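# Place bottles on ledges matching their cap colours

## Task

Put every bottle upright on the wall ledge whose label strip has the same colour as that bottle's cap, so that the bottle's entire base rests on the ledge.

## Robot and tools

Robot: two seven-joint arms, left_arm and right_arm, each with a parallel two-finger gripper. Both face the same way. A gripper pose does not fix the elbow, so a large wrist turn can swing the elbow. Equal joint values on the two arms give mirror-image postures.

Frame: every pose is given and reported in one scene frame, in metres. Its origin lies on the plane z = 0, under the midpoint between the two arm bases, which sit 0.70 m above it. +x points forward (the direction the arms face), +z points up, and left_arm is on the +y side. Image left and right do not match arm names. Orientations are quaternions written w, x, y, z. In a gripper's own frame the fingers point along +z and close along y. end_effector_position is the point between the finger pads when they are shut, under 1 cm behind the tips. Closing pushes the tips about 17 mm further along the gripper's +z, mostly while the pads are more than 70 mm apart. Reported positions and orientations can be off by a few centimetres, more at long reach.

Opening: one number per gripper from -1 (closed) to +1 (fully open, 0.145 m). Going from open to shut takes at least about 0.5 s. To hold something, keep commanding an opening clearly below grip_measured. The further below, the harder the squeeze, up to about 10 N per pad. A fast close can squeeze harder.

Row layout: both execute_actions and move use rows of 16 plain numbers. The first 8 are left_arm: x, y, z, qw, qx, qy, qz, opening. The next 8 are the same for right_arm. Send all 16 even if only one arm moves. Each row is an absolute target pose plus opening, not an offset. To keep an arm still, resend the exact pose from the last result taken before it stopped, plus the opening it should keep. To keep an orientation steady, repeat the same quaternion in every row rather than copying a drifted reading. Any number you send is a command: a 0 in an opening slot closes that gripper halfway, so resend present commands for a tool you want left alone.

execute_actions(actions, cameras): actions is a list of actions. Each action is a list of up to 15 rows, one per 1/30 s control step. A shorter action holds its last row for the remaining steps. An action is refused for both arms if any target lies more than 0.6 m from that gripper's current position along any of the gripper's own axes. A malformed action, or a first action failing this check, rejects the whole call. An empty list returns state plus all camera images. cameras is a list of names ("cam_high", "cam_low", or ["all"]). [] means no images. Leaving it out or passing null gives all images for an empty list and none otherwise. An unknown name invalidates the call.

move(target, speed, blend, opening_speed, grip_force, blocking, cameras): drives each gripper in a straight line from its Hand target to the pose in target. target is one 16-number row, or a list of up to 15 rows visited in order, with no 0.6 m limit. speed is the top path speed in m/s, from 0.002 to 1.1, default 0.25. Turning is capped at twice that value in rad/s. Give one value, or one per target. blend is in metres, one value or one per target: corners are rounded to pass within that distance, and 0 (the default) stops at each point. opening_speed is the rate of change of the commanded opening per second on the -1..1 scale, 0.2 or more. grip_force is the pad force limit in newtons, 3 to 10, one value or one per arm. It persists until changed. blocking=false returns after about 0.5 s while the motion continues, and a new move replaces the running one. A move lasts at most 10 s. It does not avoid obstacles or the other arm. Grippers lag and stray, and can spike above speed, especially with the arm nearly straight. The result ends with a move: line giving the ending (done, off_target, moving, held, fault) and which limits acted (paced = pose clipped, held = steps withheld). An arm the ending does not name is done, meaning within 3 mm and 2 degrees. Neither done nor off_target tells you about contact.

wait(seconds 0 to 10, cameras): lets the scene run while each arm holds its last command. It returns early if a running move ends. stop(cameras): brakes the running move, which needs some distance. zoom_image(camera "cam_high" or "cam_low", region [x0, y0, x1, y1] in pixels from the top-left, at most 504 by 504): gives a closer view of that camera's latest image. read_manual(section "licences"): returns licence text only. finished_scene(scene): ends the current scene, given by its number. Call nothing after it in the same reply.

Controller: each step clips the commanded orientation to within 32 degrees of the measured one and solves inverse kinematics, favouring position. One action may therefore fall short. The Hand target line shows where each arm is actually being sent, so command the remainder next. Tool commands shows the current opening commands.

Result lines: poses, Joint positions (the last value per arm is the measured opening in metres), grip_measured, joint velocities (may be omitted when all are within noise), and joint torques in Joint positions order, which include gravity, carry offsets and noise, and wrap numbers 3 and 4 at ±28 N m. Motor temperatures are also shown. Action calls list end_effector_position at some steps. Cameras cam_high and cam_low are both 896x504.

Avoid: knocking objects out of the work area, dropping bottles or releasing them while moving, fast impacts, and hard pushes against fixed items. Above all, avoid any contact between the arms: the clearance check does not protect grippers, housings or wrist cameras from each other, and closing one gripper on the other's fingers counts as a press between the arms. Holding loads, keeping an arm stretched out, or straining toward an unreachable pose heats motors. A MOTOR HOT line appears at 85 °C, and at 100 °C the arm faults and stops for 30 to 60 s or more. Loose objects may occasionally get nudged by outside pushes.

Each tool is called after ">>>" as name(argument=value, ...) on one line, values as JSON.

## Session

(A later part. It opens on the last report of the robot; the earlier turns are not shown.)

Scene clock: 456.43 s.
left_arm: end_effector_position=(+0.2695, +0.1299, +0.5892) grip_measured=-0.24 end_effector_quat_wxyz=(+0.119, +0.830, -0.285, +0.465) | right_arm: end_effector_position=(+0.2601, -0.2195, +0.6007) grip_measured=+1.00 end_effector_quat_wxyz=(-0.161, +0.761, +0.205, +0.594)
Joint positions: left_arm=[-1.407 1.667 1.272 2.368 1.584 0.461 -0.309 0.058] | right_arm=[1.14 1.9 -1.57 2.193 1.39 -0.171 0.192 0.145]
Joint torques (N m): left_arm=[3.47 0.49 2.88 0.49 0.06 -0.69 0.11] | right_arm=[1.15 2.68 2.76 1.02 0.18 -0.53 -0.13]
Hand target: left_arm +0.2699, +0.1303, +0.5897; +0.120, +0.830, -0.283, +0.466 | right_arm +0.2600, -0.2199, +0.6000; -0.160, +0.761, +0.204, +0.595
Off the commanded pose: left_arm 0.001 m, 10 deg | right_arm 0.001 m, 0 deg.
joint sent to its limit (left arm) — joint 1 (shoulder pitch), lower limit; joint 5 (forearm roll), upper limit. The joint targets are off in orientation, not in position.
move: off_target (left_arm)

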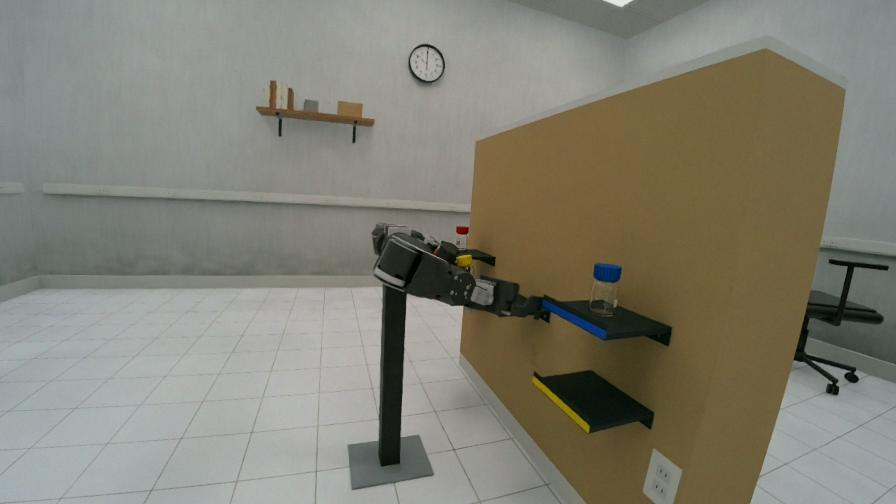

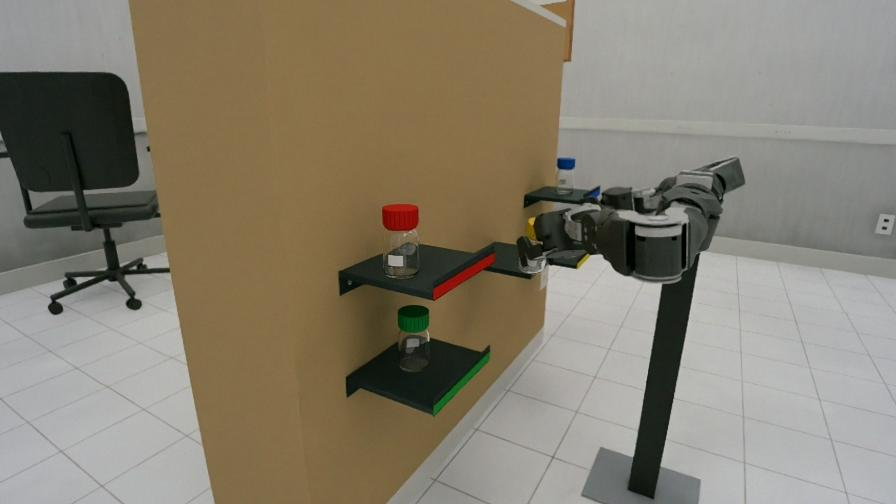

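>>> move(target=[[0.29,0.13,0.61,0.119,0.83,-0.285,0.465,-0.6,0.26,-0.22,0.60,-0.1593,0.7611,0.2039,0.5946,1],[0.33,0.075,0.605,0.119,0.83,-0.285,0.465,-0.6,0.26,-0.22,0.60,-0.1593,0.7611,0.2039,0.5946,1]], cameras=["all"], speed=0.1, blend=[0.01,0])

>>> zoom_image(camera="cam_low", region=[450, 170, 590, 290])

>>> zoom_image(camera="cam_high", region=[440, 210, 580, 330])

Scene clock: 484.30 s.
left_arm: end_effector_position=(+0.3276, +0.0791, +0.6068) grip_measured=-0.24 end_effector_quat_wxyz=(+0.199, +0.769, -0.317, +0.519) | right_arm: end_effector_position=(+0.2601, -0.2195, +0.6007) grip_measured=+1.00 end_effector_quat_wxyz=(-0.161, +0.761, +0.205, +0.594)
Joint positions: left_arm=[-1.407 2.01 1.234 2.073 1.584 0.193 -0.171 0.058] | right_arm=[1.14 1.9 -1.57 2.193 1.39 -0.171 0.192 0.145]
Joint torques (N m): left_arm=[5.92 0.91 2.47 0.17 0.11 -0.95 0.21] | right_arm=[1.17 2.57 2.76 1.09 0.17 -0.51 -0.13]
Hand target: left_arm +0.3273, +0.0784, +0.6062; +0.203, +0.768, -0.316, +0.519 | right_arm +0.2600, -0.2199, +0.6000; -0.160, +0.761, +0.204, +0.595
Off the commanded pose: left_arm 0.005 m, 14 deg | right_arm 0.001 m, 0 deg.
joint sent to its limit (left arm) — joint 1 (shoulder pitch), lower limit; joint 2 (shoulder roll), upper limit; joint 5 (forearm roll), upper limit. The joint targets are off in position and orientation.
move: off_target (left_arm)

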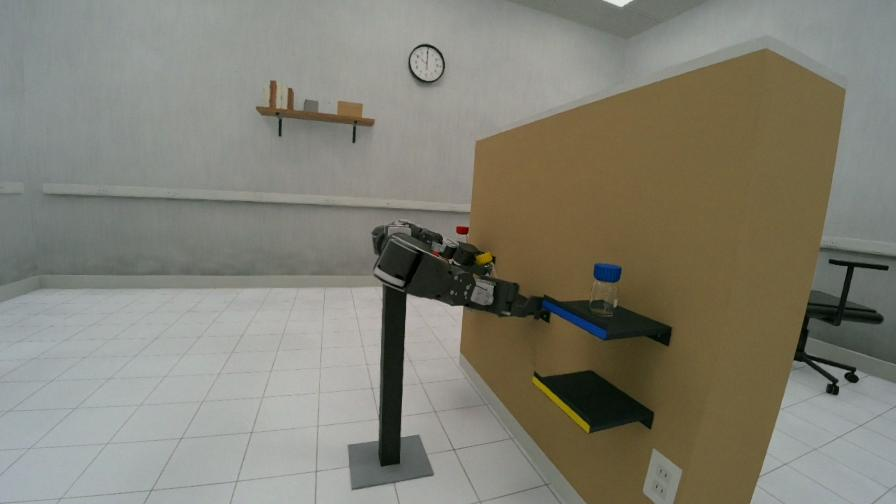

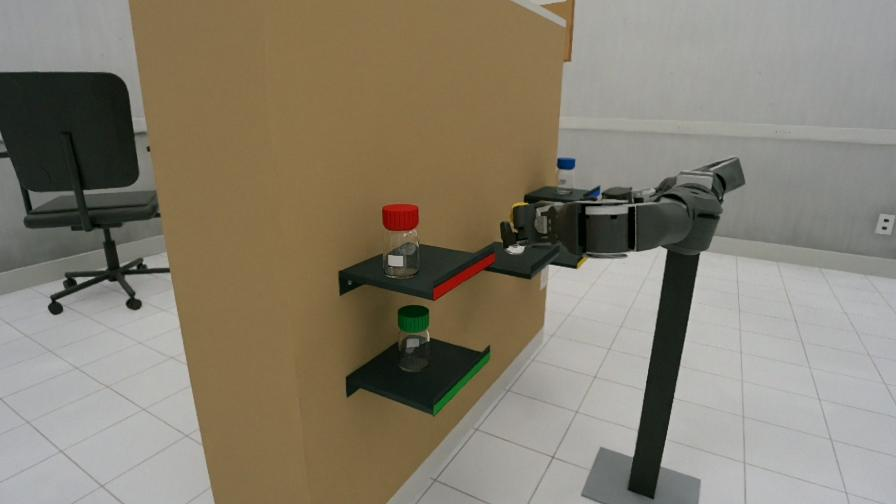

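Scaled by 3.600 from the camera's 896x504 image, which has a finer 1280x720 frame.

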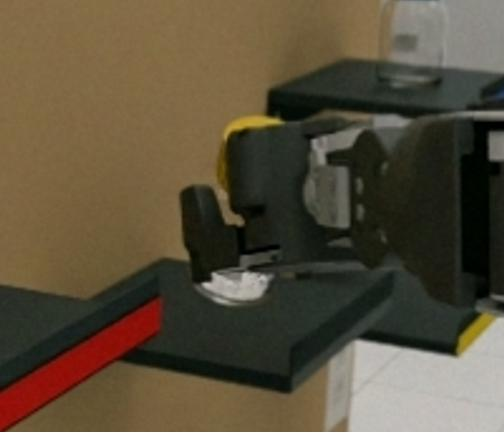

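Scaled by 3.600 from the camera's 896x504 image, which has a finer 1280x720 frame.

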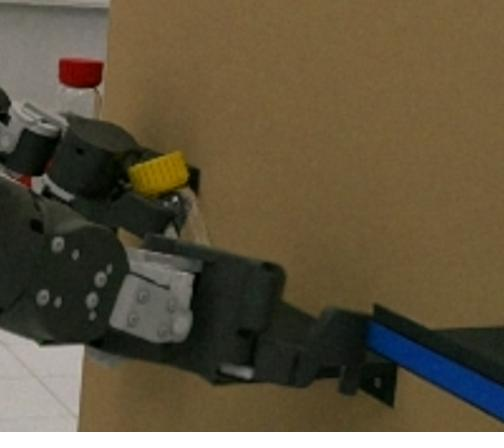

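>>> move(target=[[0.328,0.075,0.575,0.13,0.82,-0.285,0.475,-0.6,0.26,-0.22,0.60,-0.1593,0.7611,0.2039,0.5946,1],[0.328,0.073,0.557,0.13,0.82,-0.285,0.475,-0.6,0.26,-0.22,0.60,-0.1593,0.7611,0.2039,0.5946,1]], cameras=["all"], speed=[0.1,0.04], blend=[0.005,0])

>>> zoom_image(camera="cam_low", region=[450, 170, 590, 290])

>>> zoom_image(camera="cam_high", region=[440, 210, 580, 330])

Scene clock: 503.40 s.
left_arm: end_effector_position=(+0.3189, +0.0856, +0.5724) grip_measured=-0.24 end_effector_quat_wxyz=(+0.205, +0.782, -0.310, +0.500) | right_arm: end_effector_position=(+0.2601, -0.2195, +0.6007) grip_measured=+1.00 end_effector_quat_wxyz=(-0.161, +0.761, +0.205, +0.594)
Joint positions: left_arm=[-1.404 2.009 1.071 2.072 1.546 0.081 -0.166 0.058] | right_arm=[1.14 1.9 -1.57 2.193 1.39 -0.171 0.192 0.145]
Joint torques (N m): left_arm=[5.05 1.17 0.98 1.07 -0.07 -0.05 0.02] | right_arm=[0.99 2.52 2.73 1.09 0.17 -0.5 -0.12]
Hand target: left_arm +0.3160, +0.0870, +0.5646; +0.200, +0.790, -0.313, +0.488 | right_arm +0.2600, -0.2199, +0.6000; -0.160, +0.761, +0.204, +0.595
Off the commanded pose: left_arm 0.022 m, 10 deg | right_arm 0.001 m, 0 deg.
joint sent to its limit (left arm) — joint 1 (shoulder pitch), lower limit; joint 2 (shoulder roll), upper limit. The joint targets are off in position and orientation.
move: off_target (left_arm)

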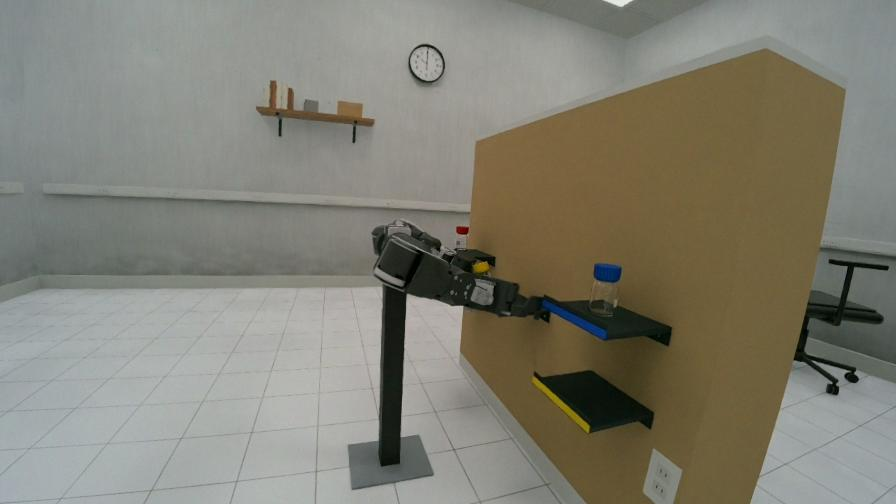

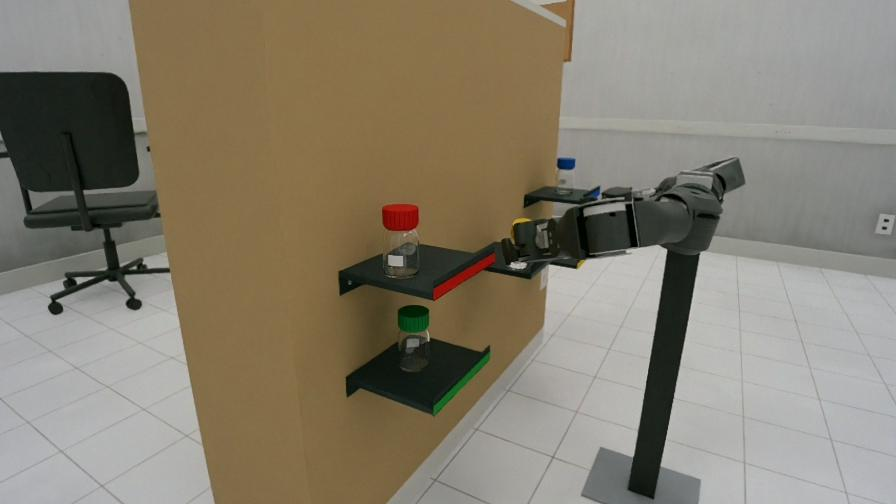

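Scaled by 3.600 from the camera's 896x504 image, which has a finer 1280x720 frame.

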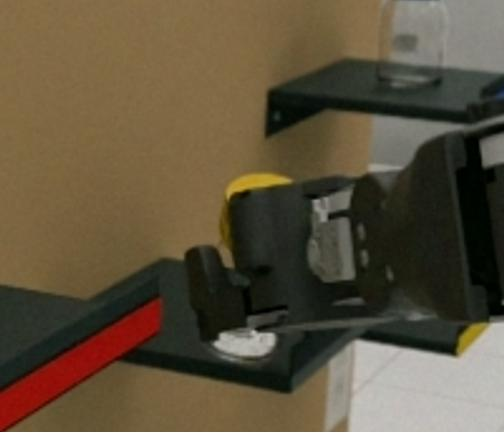

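Scaled by 3.600 from the camera's 896x504 image, which has a finer 1280x720 frame.

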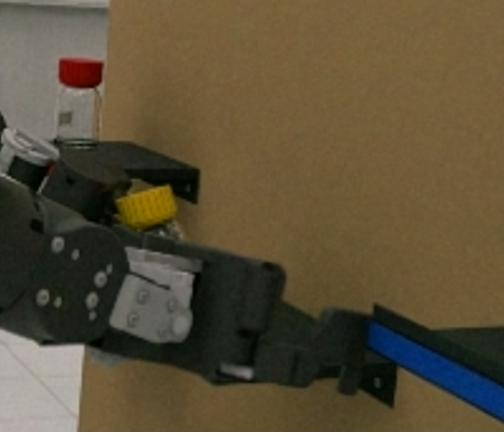

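>>> move(target=[0.316,0.087,0.566,0.2,0.79,-0.313,0.488,-0.6,0.27,-0.21,0.44,-0.1593,0.7611,0.2039,0.5946,1], cameras=["all"])

>>> zoom_image(camera="cam_high", region=[440, 230, 560, 330])

>>> zoom_image(camera="cam_low", region=[470, 200, 570, 290])

Scene clock: 514.07 s.
left_arm: end_effector_position=(+0.3187, +0.0860, +0.5728) grip_measured=-0.24 end_effector_quat_wxyz=(+0.204, +0.782, -0.310, +0.500) | right_arm: end_effector_position=(+0.2694, -0.2089, +0.4394) grip_measured=+1.00 end_effector_quat_wxyz=(-0.162, +0.762, +0.205, +0.593)
Joint positions: left_arm=[-1.393 2.009 1.06 2.073 1.549 0.079 -0.167 0.058] | right_arm=[0.549 1.326 -1.57 1.697 1.076 -0.672 -0.083 0.145]
Joint torques (N m): left_arm=[5.82 1.23 1.22 1.24 0.06 0.03 0.01] | right_arm=[2.73 5.45 2.85 1.51 0.01 -0.53 -0.13]
Hand target: left_arm +0.3160, +0.0871, +0.5660; +0.200, +0.790, -0.313, +0.488 | right_arm +0.2701, -0.2101, +0.4401; -0.159, +0.761, +0.204, +0.595
Off the commanded pose: left_arm 0.007 m, 2 deg | right_arm 0.001 m, 0 deg.
joint sent to its limit (left arm) — joint 2 (shoulder roll), upper limit. The joint targets still meet the commanded pose.
move: off_target (left_arm)

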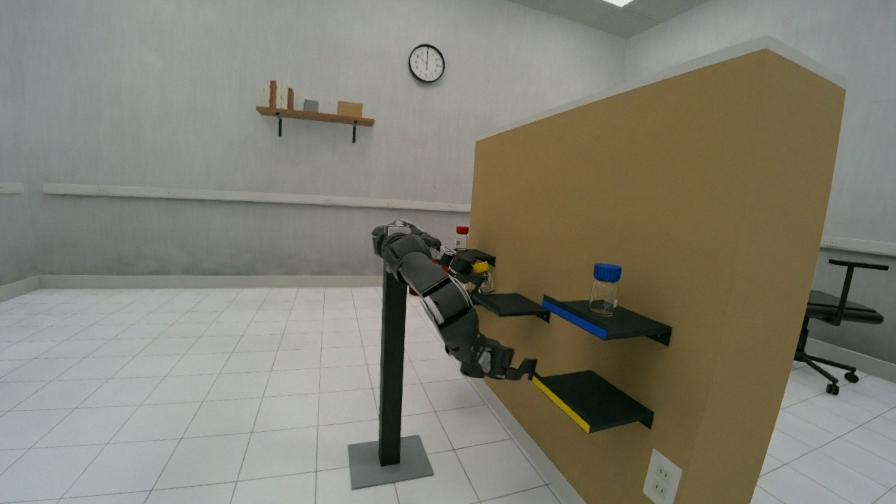

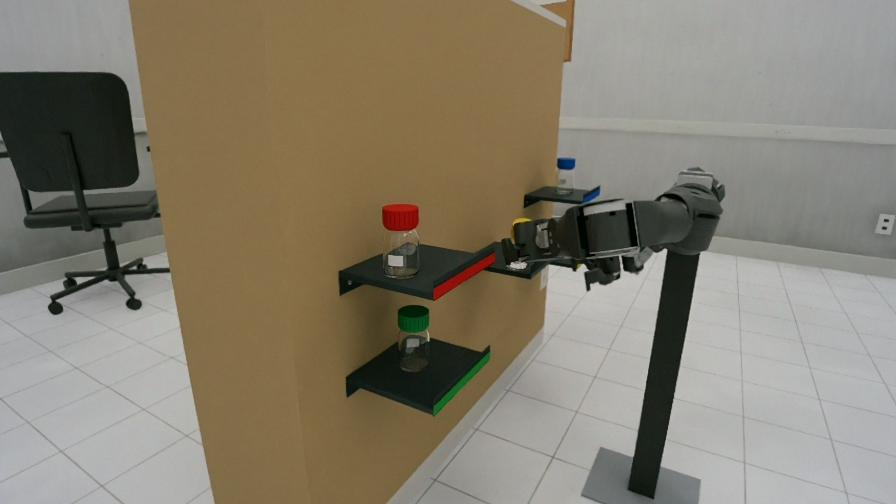

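Scaled by 4.200 from the camera's 896x504 image, which has a finer 1280x720 frame.

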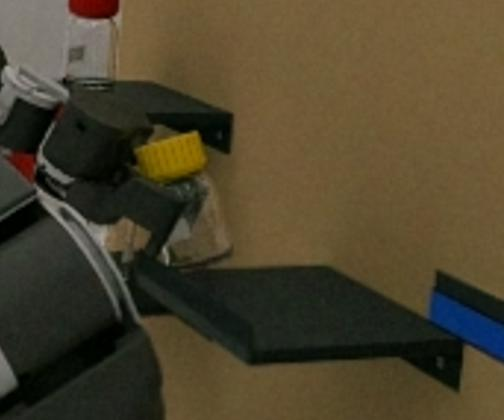

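Scaled by 5.040 from the camera's 896x504 image, which has a finer 1280x720 frame.

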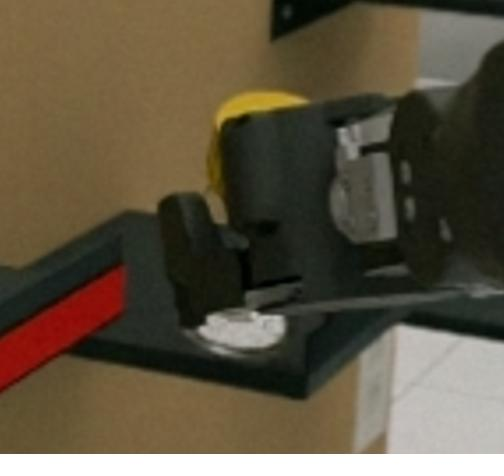

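>>> move(target=[[0.318,0.086,0.569,0.2,0.79,-0.313,0.488,-0.6,0.27,-0.21,0.44,-0.1593,0.7611,0.2039,0.5946,1],[0.318,0.086,0.569,0.2,0.79,-0.313,0.488,0.1,0.27,-0.21,0.44,-0.1593,0.7611,0.2039,0.5946,1]], cameras=["all"], opening_speed=0.25)

>>> zoom_image(camera="cam_high", region=[440, 230, 560, 330])

>>> zoom_image(camera="cam_low", region=[470, 200, 570, 290])

Scene clock: 529.50 s.
left_arm: end_effector_position=(+0.3187, +0.0863, +0.5714) grip_measured=+0.10 end_effector_quat_wxyz=(+0.200, +0.788, -0.312, +0.492) | right_arm: end_effector_position=(+0.2694, -0.2089, +0.4394) grip_measured=+1.00 end_effector_quat_wxyz=(-0.162, +0.762, +0.205, +0.593)
Joint positions: left_arm=[-1.406 2.01 1.086 2.071 1.555 0.117 -0.168 0.083] | right_arm=[0.549 1.326 -1.57 1.697 1.076 -0.672 -0.083 0.145]
Joint torques (N m): left_arm=[5.42 1.04 2.78 0.75 0.06 -0.5 0.12] | right_arm=[2.65 5.31 2.93 1.51 0.01 -0.56 -0.15]
Hand target: left_arm +0.3177, +0.0863, +0.5691; +0.200, +0.790, -0.313, +0.488 | right_arm +0.2701, -0.2101, +0.4401; -0.159, +0.761, +0.204, +0.595
Off the commanded pose: left_arm 0.002 m, 0 deg | right_arm 0.001 m, 0 deg.
joint sent to its limit (left arm) — joint 1 (shoulder pitch), lower limit; joint 2 (shoulder roll), upper limit. The joint targets still meet the commanded pose.
move: done; target 2's new opening was sent with left_arm's hand 0.005 m and 1 deg from that target

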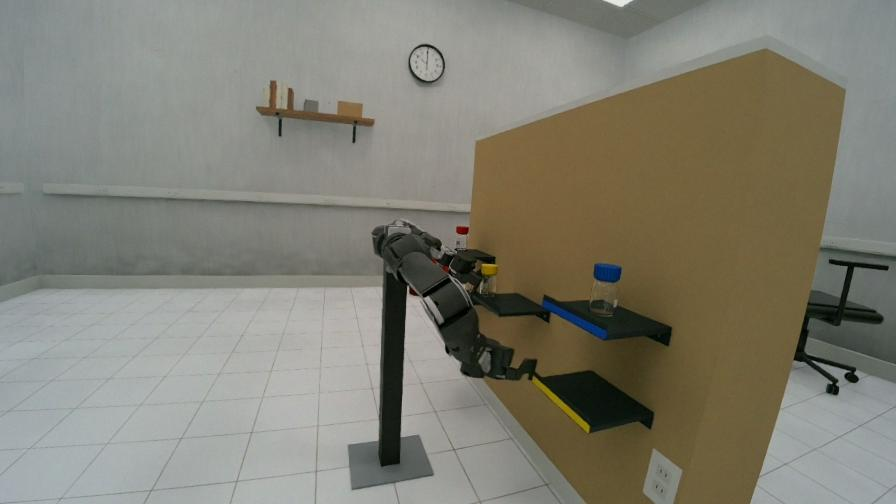

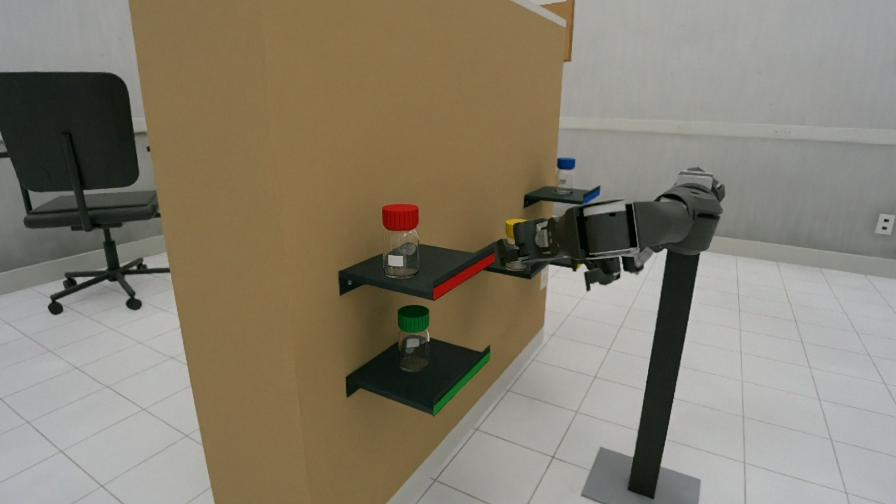

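Scaled by 4.200 from the camera's 896x504 image, which has a finer 1280x720 frame.

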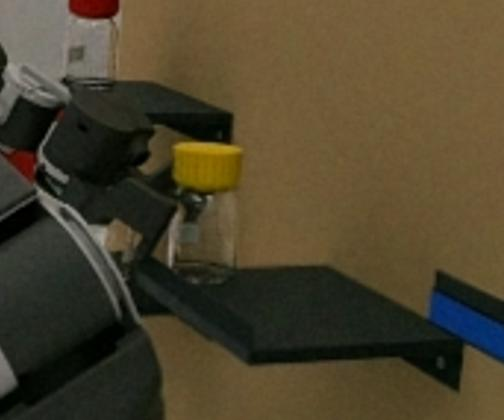

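Scaled by 5.040 from the camera's 896x504 image, which has a finer 1280x720 frame.

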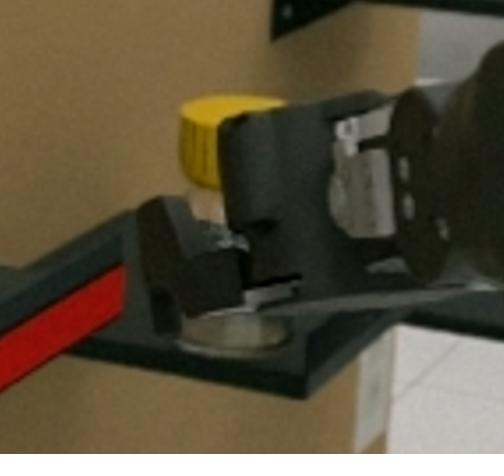

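>>> move(target=[[0.273,0.129,0.60,0.2,0.79,-0.313,0.488,0.1,0.25,-0.19,0.56,-0.1593,0.7611,0.2039,0.5946,0.6],[0.24,0.20,0.64,0.2,0.79,-0.313,0.488,0.1,0.25,-0.16,0.60,-0.1593,0.7611,0.2039,0.5946,0.6],[0.23,0.33,0.66,0,0.7661,0,0.6428,0.1,0.262,0.0,0.59,-0.1593,0.7611,0.2039,0.5946,0.6]], cameras=["all"], speed=[0.1,0.18,0.18], blend=[0.005,0.01,0])

>>> zoom_image(camera="cam_high", region=[440, 230, 560, 330])

>>> zoom_image(camera="cam_low", region=[470, 180, 590, 290])

Scene clock: 561.23 s.
left_arm: end_effector_position=(+0.2302, +0.3290, +0.6611) grip_measured=+0.10 end_effector_quat_wxyz=(+0.000, +0.766, -0.004, +0.643) | right_arm: end_effector_position=(+0.2619, +0.0009, +0.5922) grip_measured=+0.60 end_effector_quat_wxyz=(-0.164, +0.759, +0.203, +0.597)
Joint positions: left_arm=[-1.01 0.785 1.313 2.241 1.325 0.529 0.12 0.083] | right_arm=[0.869 0.671 -1.364 2.391 1.234 0.313 -1.131 0.119]
Joint torques (N m): left_arm=[0.01 2.76 1.59 1.29 0.24 -0.7 -0.05] | right_arm=[3.55 0.65 2.11 2.13 -0.42 -0.04 -0.15]
Hand target: left_arm +0.2300, +0.3300, +0.6600; +0.000, +0.766, +0.000, +0.643 | right_arm +0.2619, +0.0001, +0.5901; -0.160, +0.761, +0.204, +0.595
Off the commanded pose: left_arm 0.001 m, 0 deg | right_arm 0.002 m, 1 deg.
move: done

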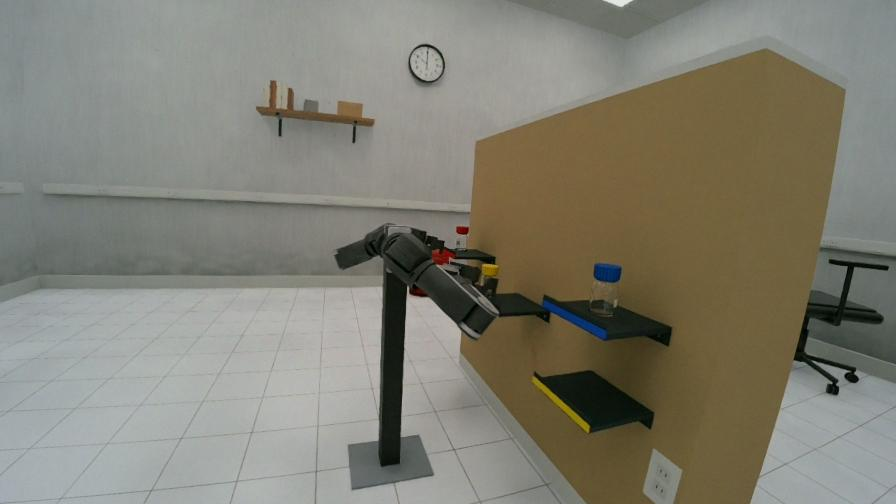

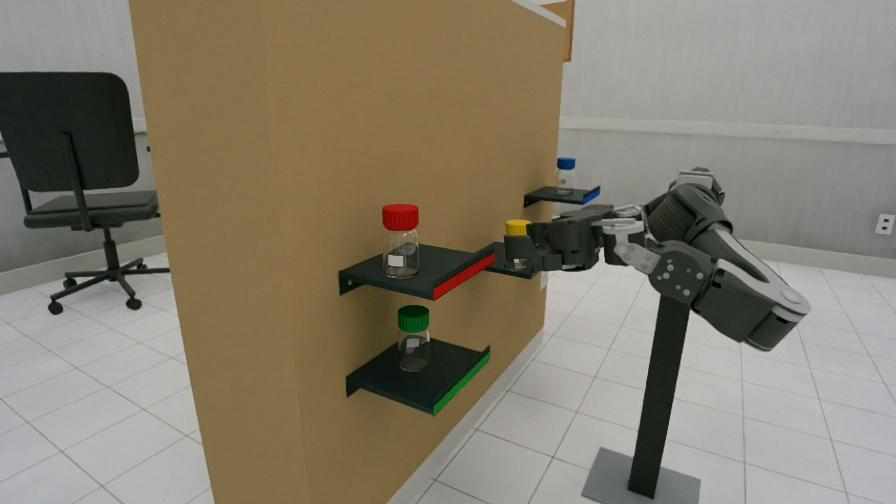

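Scaled by 4.200 from the camera's 896x504 image, which has a finer 1280x720 frame.

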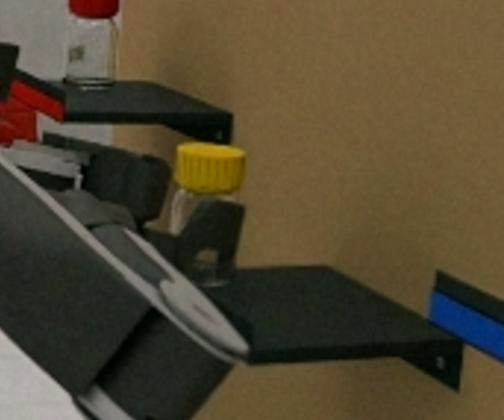

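Scaled by 4.200 from the camera's 896x504 image, which has a finer 1280x720 frame.

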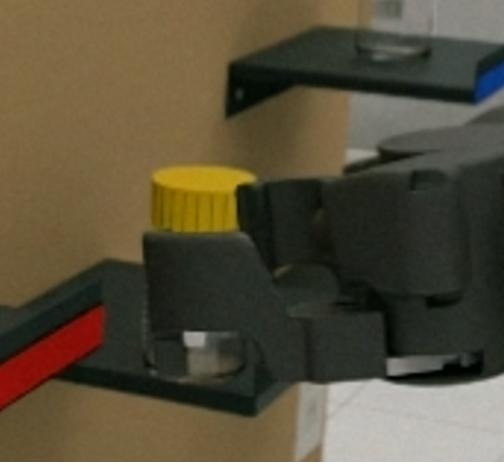

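>>> move(target=[[0.23,0.33,0.66,0,0.7661,0,0.6428,0.1,0.262,0.029,0.58,-0.1593,0.7611,0.2039,0.5946,0.6],[0.23,0.33,0.66,0,0.7661,0,0.6428,0.1,0.345,0.077,0.562,-0.1593,0.7611,0.2039,0.5946,0.6]], cameras=["all"], speed=0.1)

>>> zoom_image(camera="cam_low", region=[470, 180, 590, 290])

>>> zoom_image(camera="cam_high", region=[440, 230, 560, 330])

Scene clock: 576.37 s.
left_arm: end_effector_position=(+0.2302, +0.3291, +0.6611) grip_measured=+0.10 end_effector_quat_wxyz=(+0.000, +0.766, -0.004, +0.643) | right_arm: end_effector_position=(+0.3448, +0.0765, +0.5603) grip_measured=+0.60 end_effector_quat_wxyz=(-0.155, +0.762, +0.206, +0.594)
Joint positions: left_arm=[-1.01 0.785 1.313 2.241 1.325 0.529 0.12 0.083] | right_arm=[0.983 0.281 -1.404 1.78 1.212 0.255 -0.937 0.119]
Joint torques (N m): left_arm=[-0.01 2.78 1.61 1.29 0.24 -0.69 -0.05] | right_arm=[6.08 -1.04 4.78 2.58 -0.3 -0.36 0.18]
Hand target: left_arm +0.2300, +0.3300, +0.6600; +0.000, +0.766, +0.000, +0.643 | right_arm +0.3450, +0.0770, +0.5620; -0.159, +0.761, +0.204, +0.595
Off the commanded pose: left_arm 0.001 m, 0 deg | right_arm 0.002 m, 1 deg.
move: done

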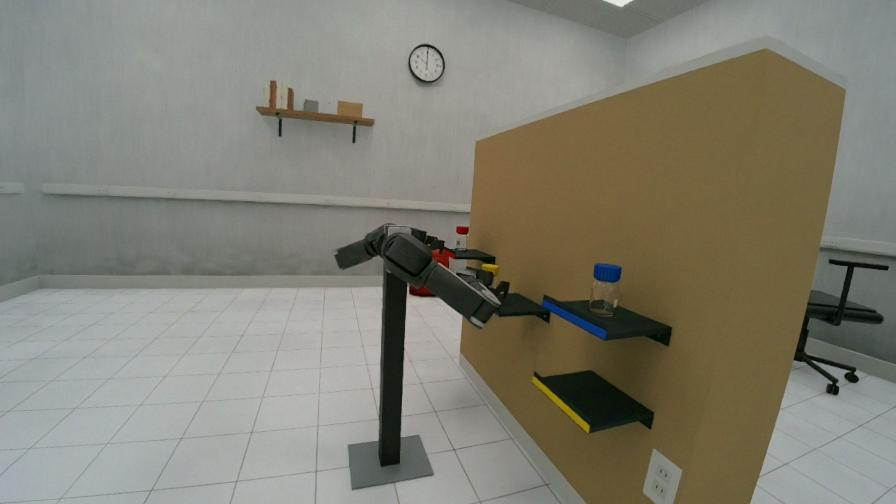

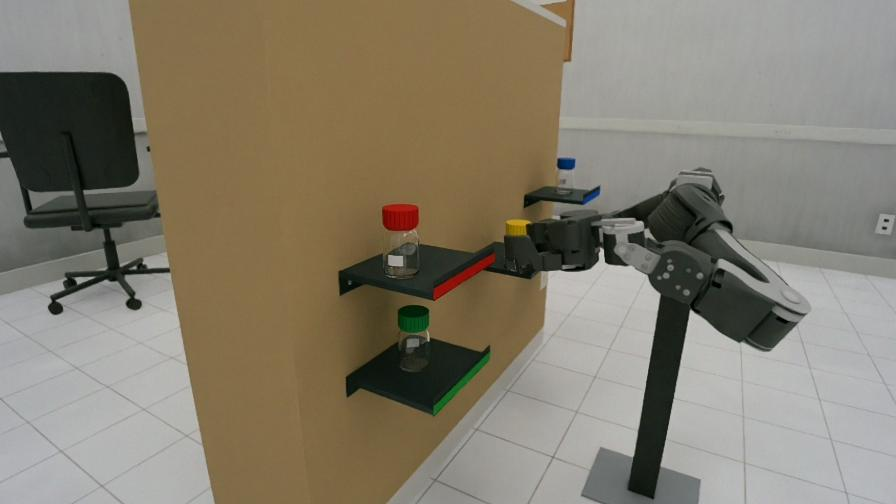

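Scaled by 4.200 from the camera's 896x504 image, which has a finer 1280x720 frame.

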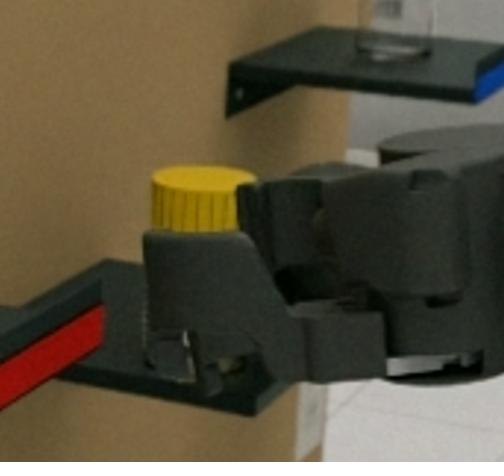

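Scaled by 4.200 from the camera's 896x504 image, which has a finer 1280x720 frame.

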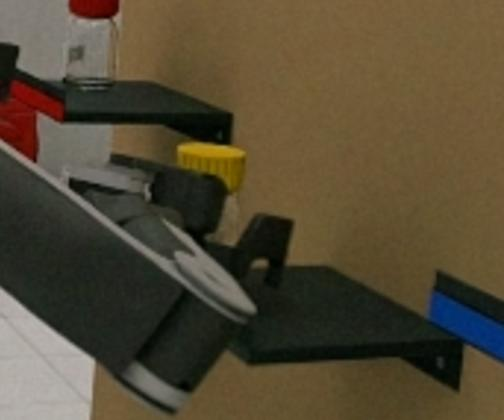

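>>> move(target=[[0.23,0.33,0.66,0,0.7661,0,0.6428,0.1,0.345,0.077,0.562,-0.1593,0.7611,0.2039,0.5946,-0.6],[0.20,0.38,0.62,0,0.7661,0,0.6428,0.1,0.345,0.077,0.595,-0.1593,0.7611,0.2039,0.5946,-0.6]], cameras=["all"], speed=0.1, opening_speed=0.8)

>>> zoom_image(camera="cam_low", region=[470, 180, 590, 290])

>>> zoom_image(camera="cam_high", region=[440, 230, 560, 330])

Scene clock: 591.83 s.
left_arm: end_effector_position=(+0.2001, +0.3812, +0.6215) grip_measured=+0.10 end_effector_quat_wxyz=(-0.003, +0.765, +0.001, +0.644) | right_arm: end_effector_position=(+0.3442, +0.0774, +0.5917) grip_measured=-0.28 end_effector_quat_wxyz=(-0.160, +0.764, +0.206, +0.590)
Joint positions: left_arm=[-1.102 0.667 1.26 2.004 1.159 0.298 0.449 0.083] | right_arm=[1.076 0.278 -1.365 1.835 1.339 0.315 -0.992 0.055]
Joint torques (N m): left_arm=[-1.52 3.1 2.04 2.04 0.32 -0.6 0.24] | right_arm=[6.84 -1.33 4.71 2.32 -0.48 -0.27 -0.13]
Hand target: left_arm +0.2000, +0.3799, +0.6201; +0.000, +0.766, +0.000, +0.643 | right_arm +0.3450, +0.0770, +0.5951; -0.159, +0.761, +0.204, +0.595
Off the commanded pose: left_arm 0.002 m, 0 deg | right_arm 0.003 m, 1 deg.
move: done

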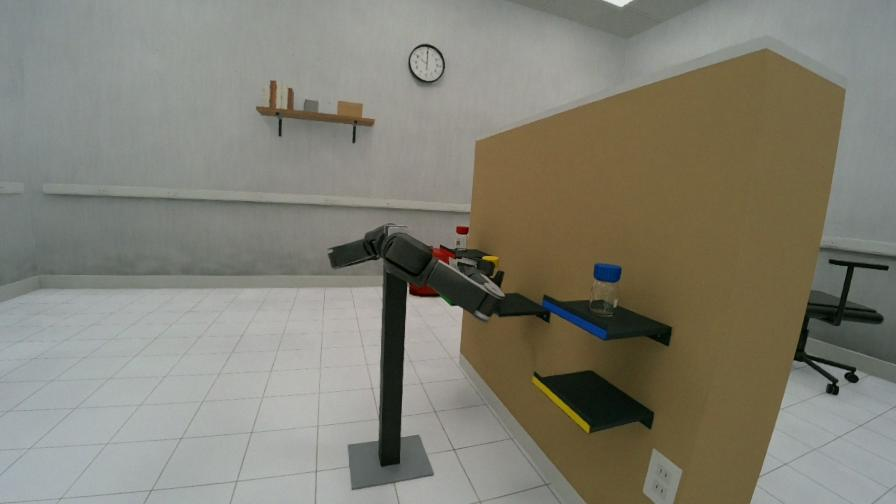

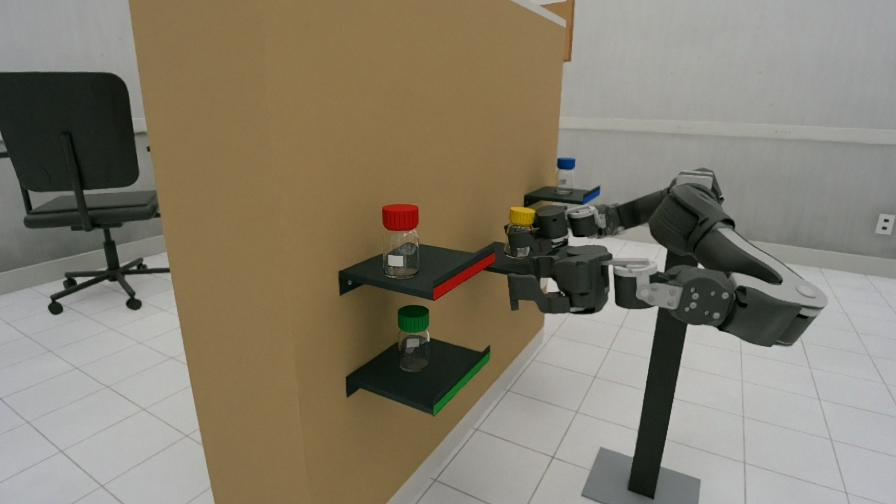

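Scaled by 4.200 from the camera's 896x504 image, which has a finer 1280x720 frame.

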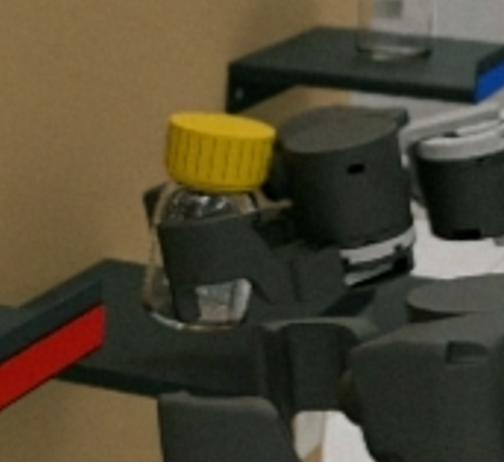

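Scaled by 4.200 from the camera's 896x504 image, which has a finer 1280x720 frame.

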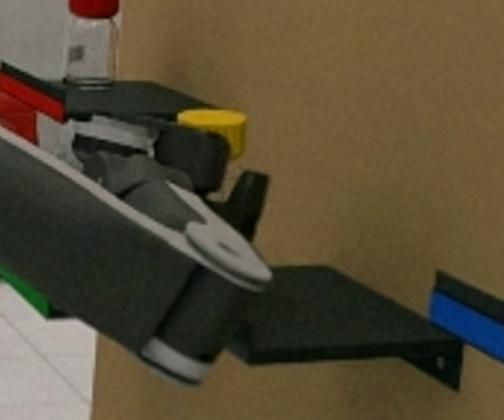

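>>> move(target=[[0.20,0.38,0.62,0,0.7661,0,0.6428,0.1,0.345,0.077,0.618,-0.1593,0.7611,0.2039,0.5946,-0.6],[0.20,0.38,0.62,0,0.7661,0,0.6428,0.1,0.256,0.02,0.618,-0.1593,0.7611,0.2039,0.5946,-0.6],[0.20,0.38,0.62,0,0.7661,0,0.6428,0.1,0.245,-0.15,0.60,-0.1593,0.7611,0.2039,0.5946,-0.6],[0.20,0.38,0.62,0,0.7661,0,0.6428,0.1,0.25,-0.2,0.51,-0.1593,0.7611,0.2039,0.5946,-0.6]], cameras=["all"], speed=[0.1,0.14,0.18,0.18], blend=[0.005,0.01,0.01,0])

>>> zoom_image(camera="cam_high", region=[420, 200, 620, 400])

Scene clock: 613.13 s.
left_arm: end_effector_position=(+0.2000, +0.3812, +0.6214) grip_measured=+0.10 end_effector_quat_wxyz=(-0.003, +0.765, +0.001, +0.644) | right_arm: end_effector_position=(+0.2503, -0.2020, +0.5083) grip_measured=-0.28 end_effector_quat_wxyz=(-0.155, +0.765, +0.203, +0.591)
Joint positions: left_arm=[-1.102 0.667 1.26 2.004 1.159 0.297 0.449 0.083] | right_arm=[0.656 1.613 -1.571 2.061 1.099 -0.541 -0.127 0.055]
Joint torques (N m): left_arm=[-1.54 3.13 2.04 2.03 0.33 -0.61 0.23] | right_arm=[1.83 4.21 2.56 2.06 -0.04 -0.77 0.17]
Hand target: left_arm +0.2000, +0.3799, +0.6200; +0.000, +0.766, +0.000, +0.643 | right_arm +0.2500, -0.2000, +0.5100; -0.159, +0.761, +0.204, +0.595
Off the commanded pose: left_arm 0.002 m, 0 deg | right_arm 0.003 m, 1 deg.
move: done

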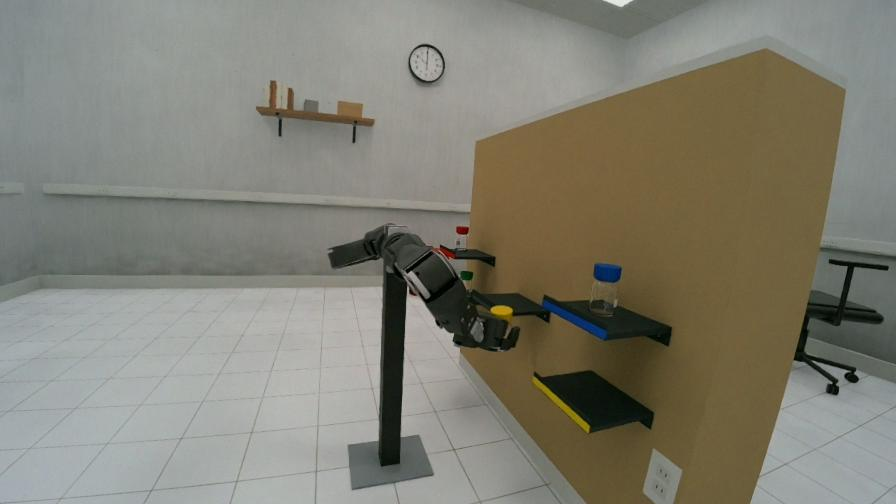

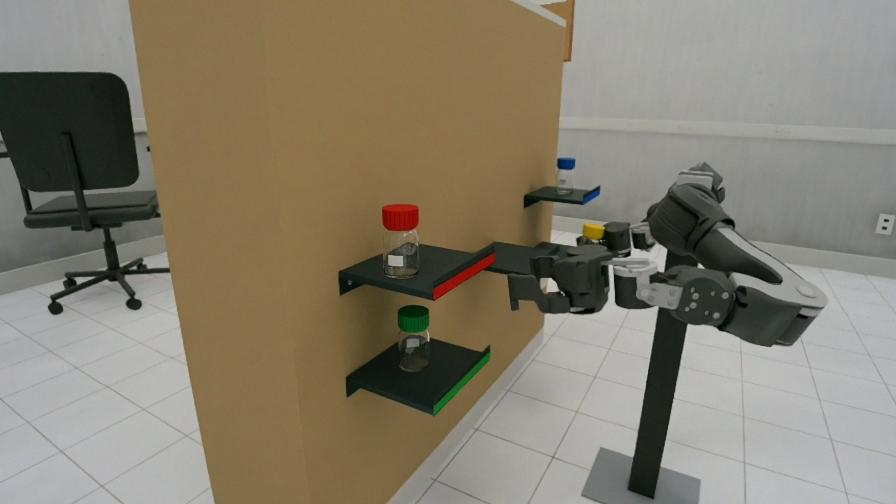

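Scaled by 2.520 from the camera's 896x504 image, which has a finer 1280x720 frame.

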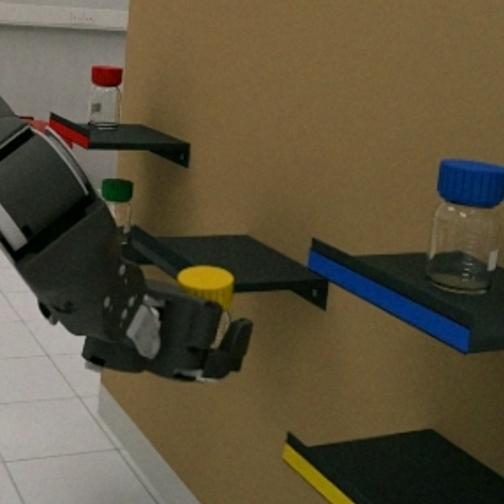

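>>> move(target=[[0.20,0.38,0.62,0,0.7661,0,0.6428,0.1,0.255,-0.34,0.507,0,0.7661,0,0.6428,-0.6],[0.20,0.38,0.62,0,0.7661,0,0.6428,0.1,0.388,-0.40,0.507,0,0.7661,0,0.6428,-0.6],[0.20,0.38,0.62,0,0.7661,0,0.6428,0.1,0.388,-0.40,0.472,0,0.7661,0,0.6428,-0.6],[0.20,0.38,0.62,0,0.7661,0,0.6428,0.1,0.388,-0.40,0.461,0,0.7661,0,0.6428,-0.6]], cameras=["all"], speed=[0.18,0.15,0.1,0.03], blend=[0.01,0.005,0.003,0])

>>> zoom_image(camera="cam_high", region=[500, 280, 660, 440])

Scene clock: 629.03 s.
left_arm: end_effector_position=(+0.2000, +0.3812, +0.6214) grip_measured=+0.10 end_effector_quat_wxyz=(-0.003, +0.765, +0.001, +0.644) | right_arm: end_effector_position=(+0.3884, -0.4020, +0.4636) grip_measured=-0.28 end_effector_quat_wxyz=(+0.004, +0.764, +0.000, +0.645)
Joint positions: left_arm=[-1.102 0.667 1.26 2.004 1.159 0.297 0.449 0.083] | right_arm=[0.68 1.106 -1.281 0.884 1.559 -0.479 0.26 0.055]
Joint torques (N m): left_arm=[-1.54 3.13 2.04 2.04 0.33 -0.61 0.22] | right_arm=[3.55 5.21 3.62 0.24 0.3 -0.33 0.17]
Hand target: left_arm +0.2000, +0.3799, +0.6200; +0.000, +0.766, +0.000, +0.643 | right_arm +0.3880, -0.4000, +0.4611; +0.000, +0.766, +0.000, +0.643
Off the commanded pose: left_arm 0.002 m, 0 deg | right_arm 0.003 m, 1 deg.
joint sent to its limit (right arm) — joint 5 (forearm roll), upper limit. The joint targets still meet the commanded pose.
move: done

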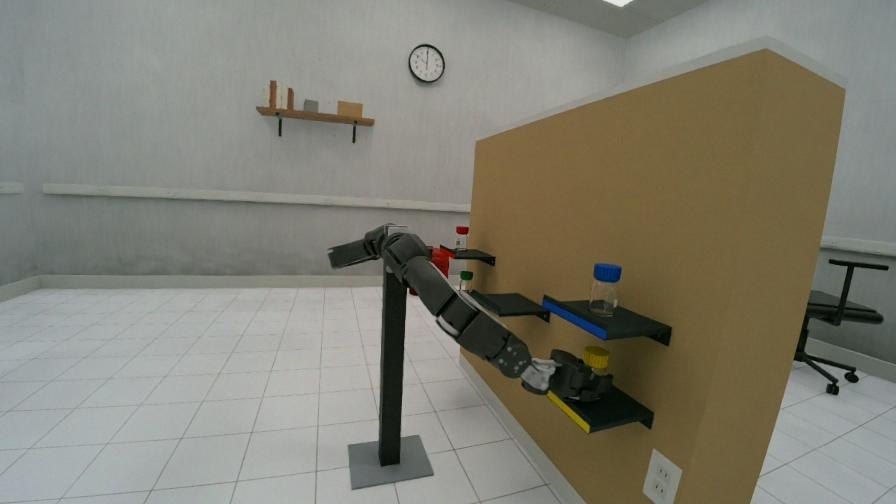

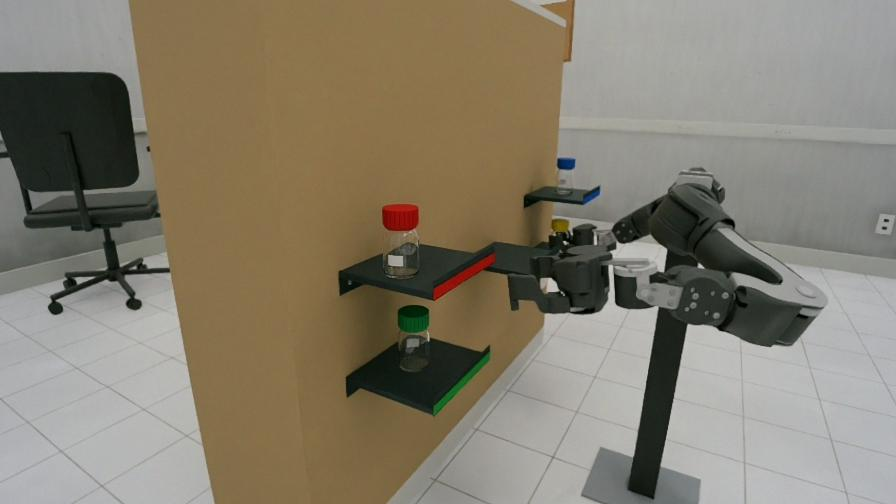

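Scaled by 3.150 from the camera's 896x504 image, which has a finer 1280x720 frame.

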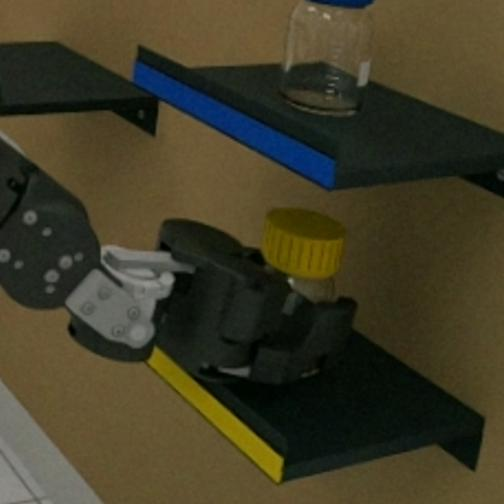

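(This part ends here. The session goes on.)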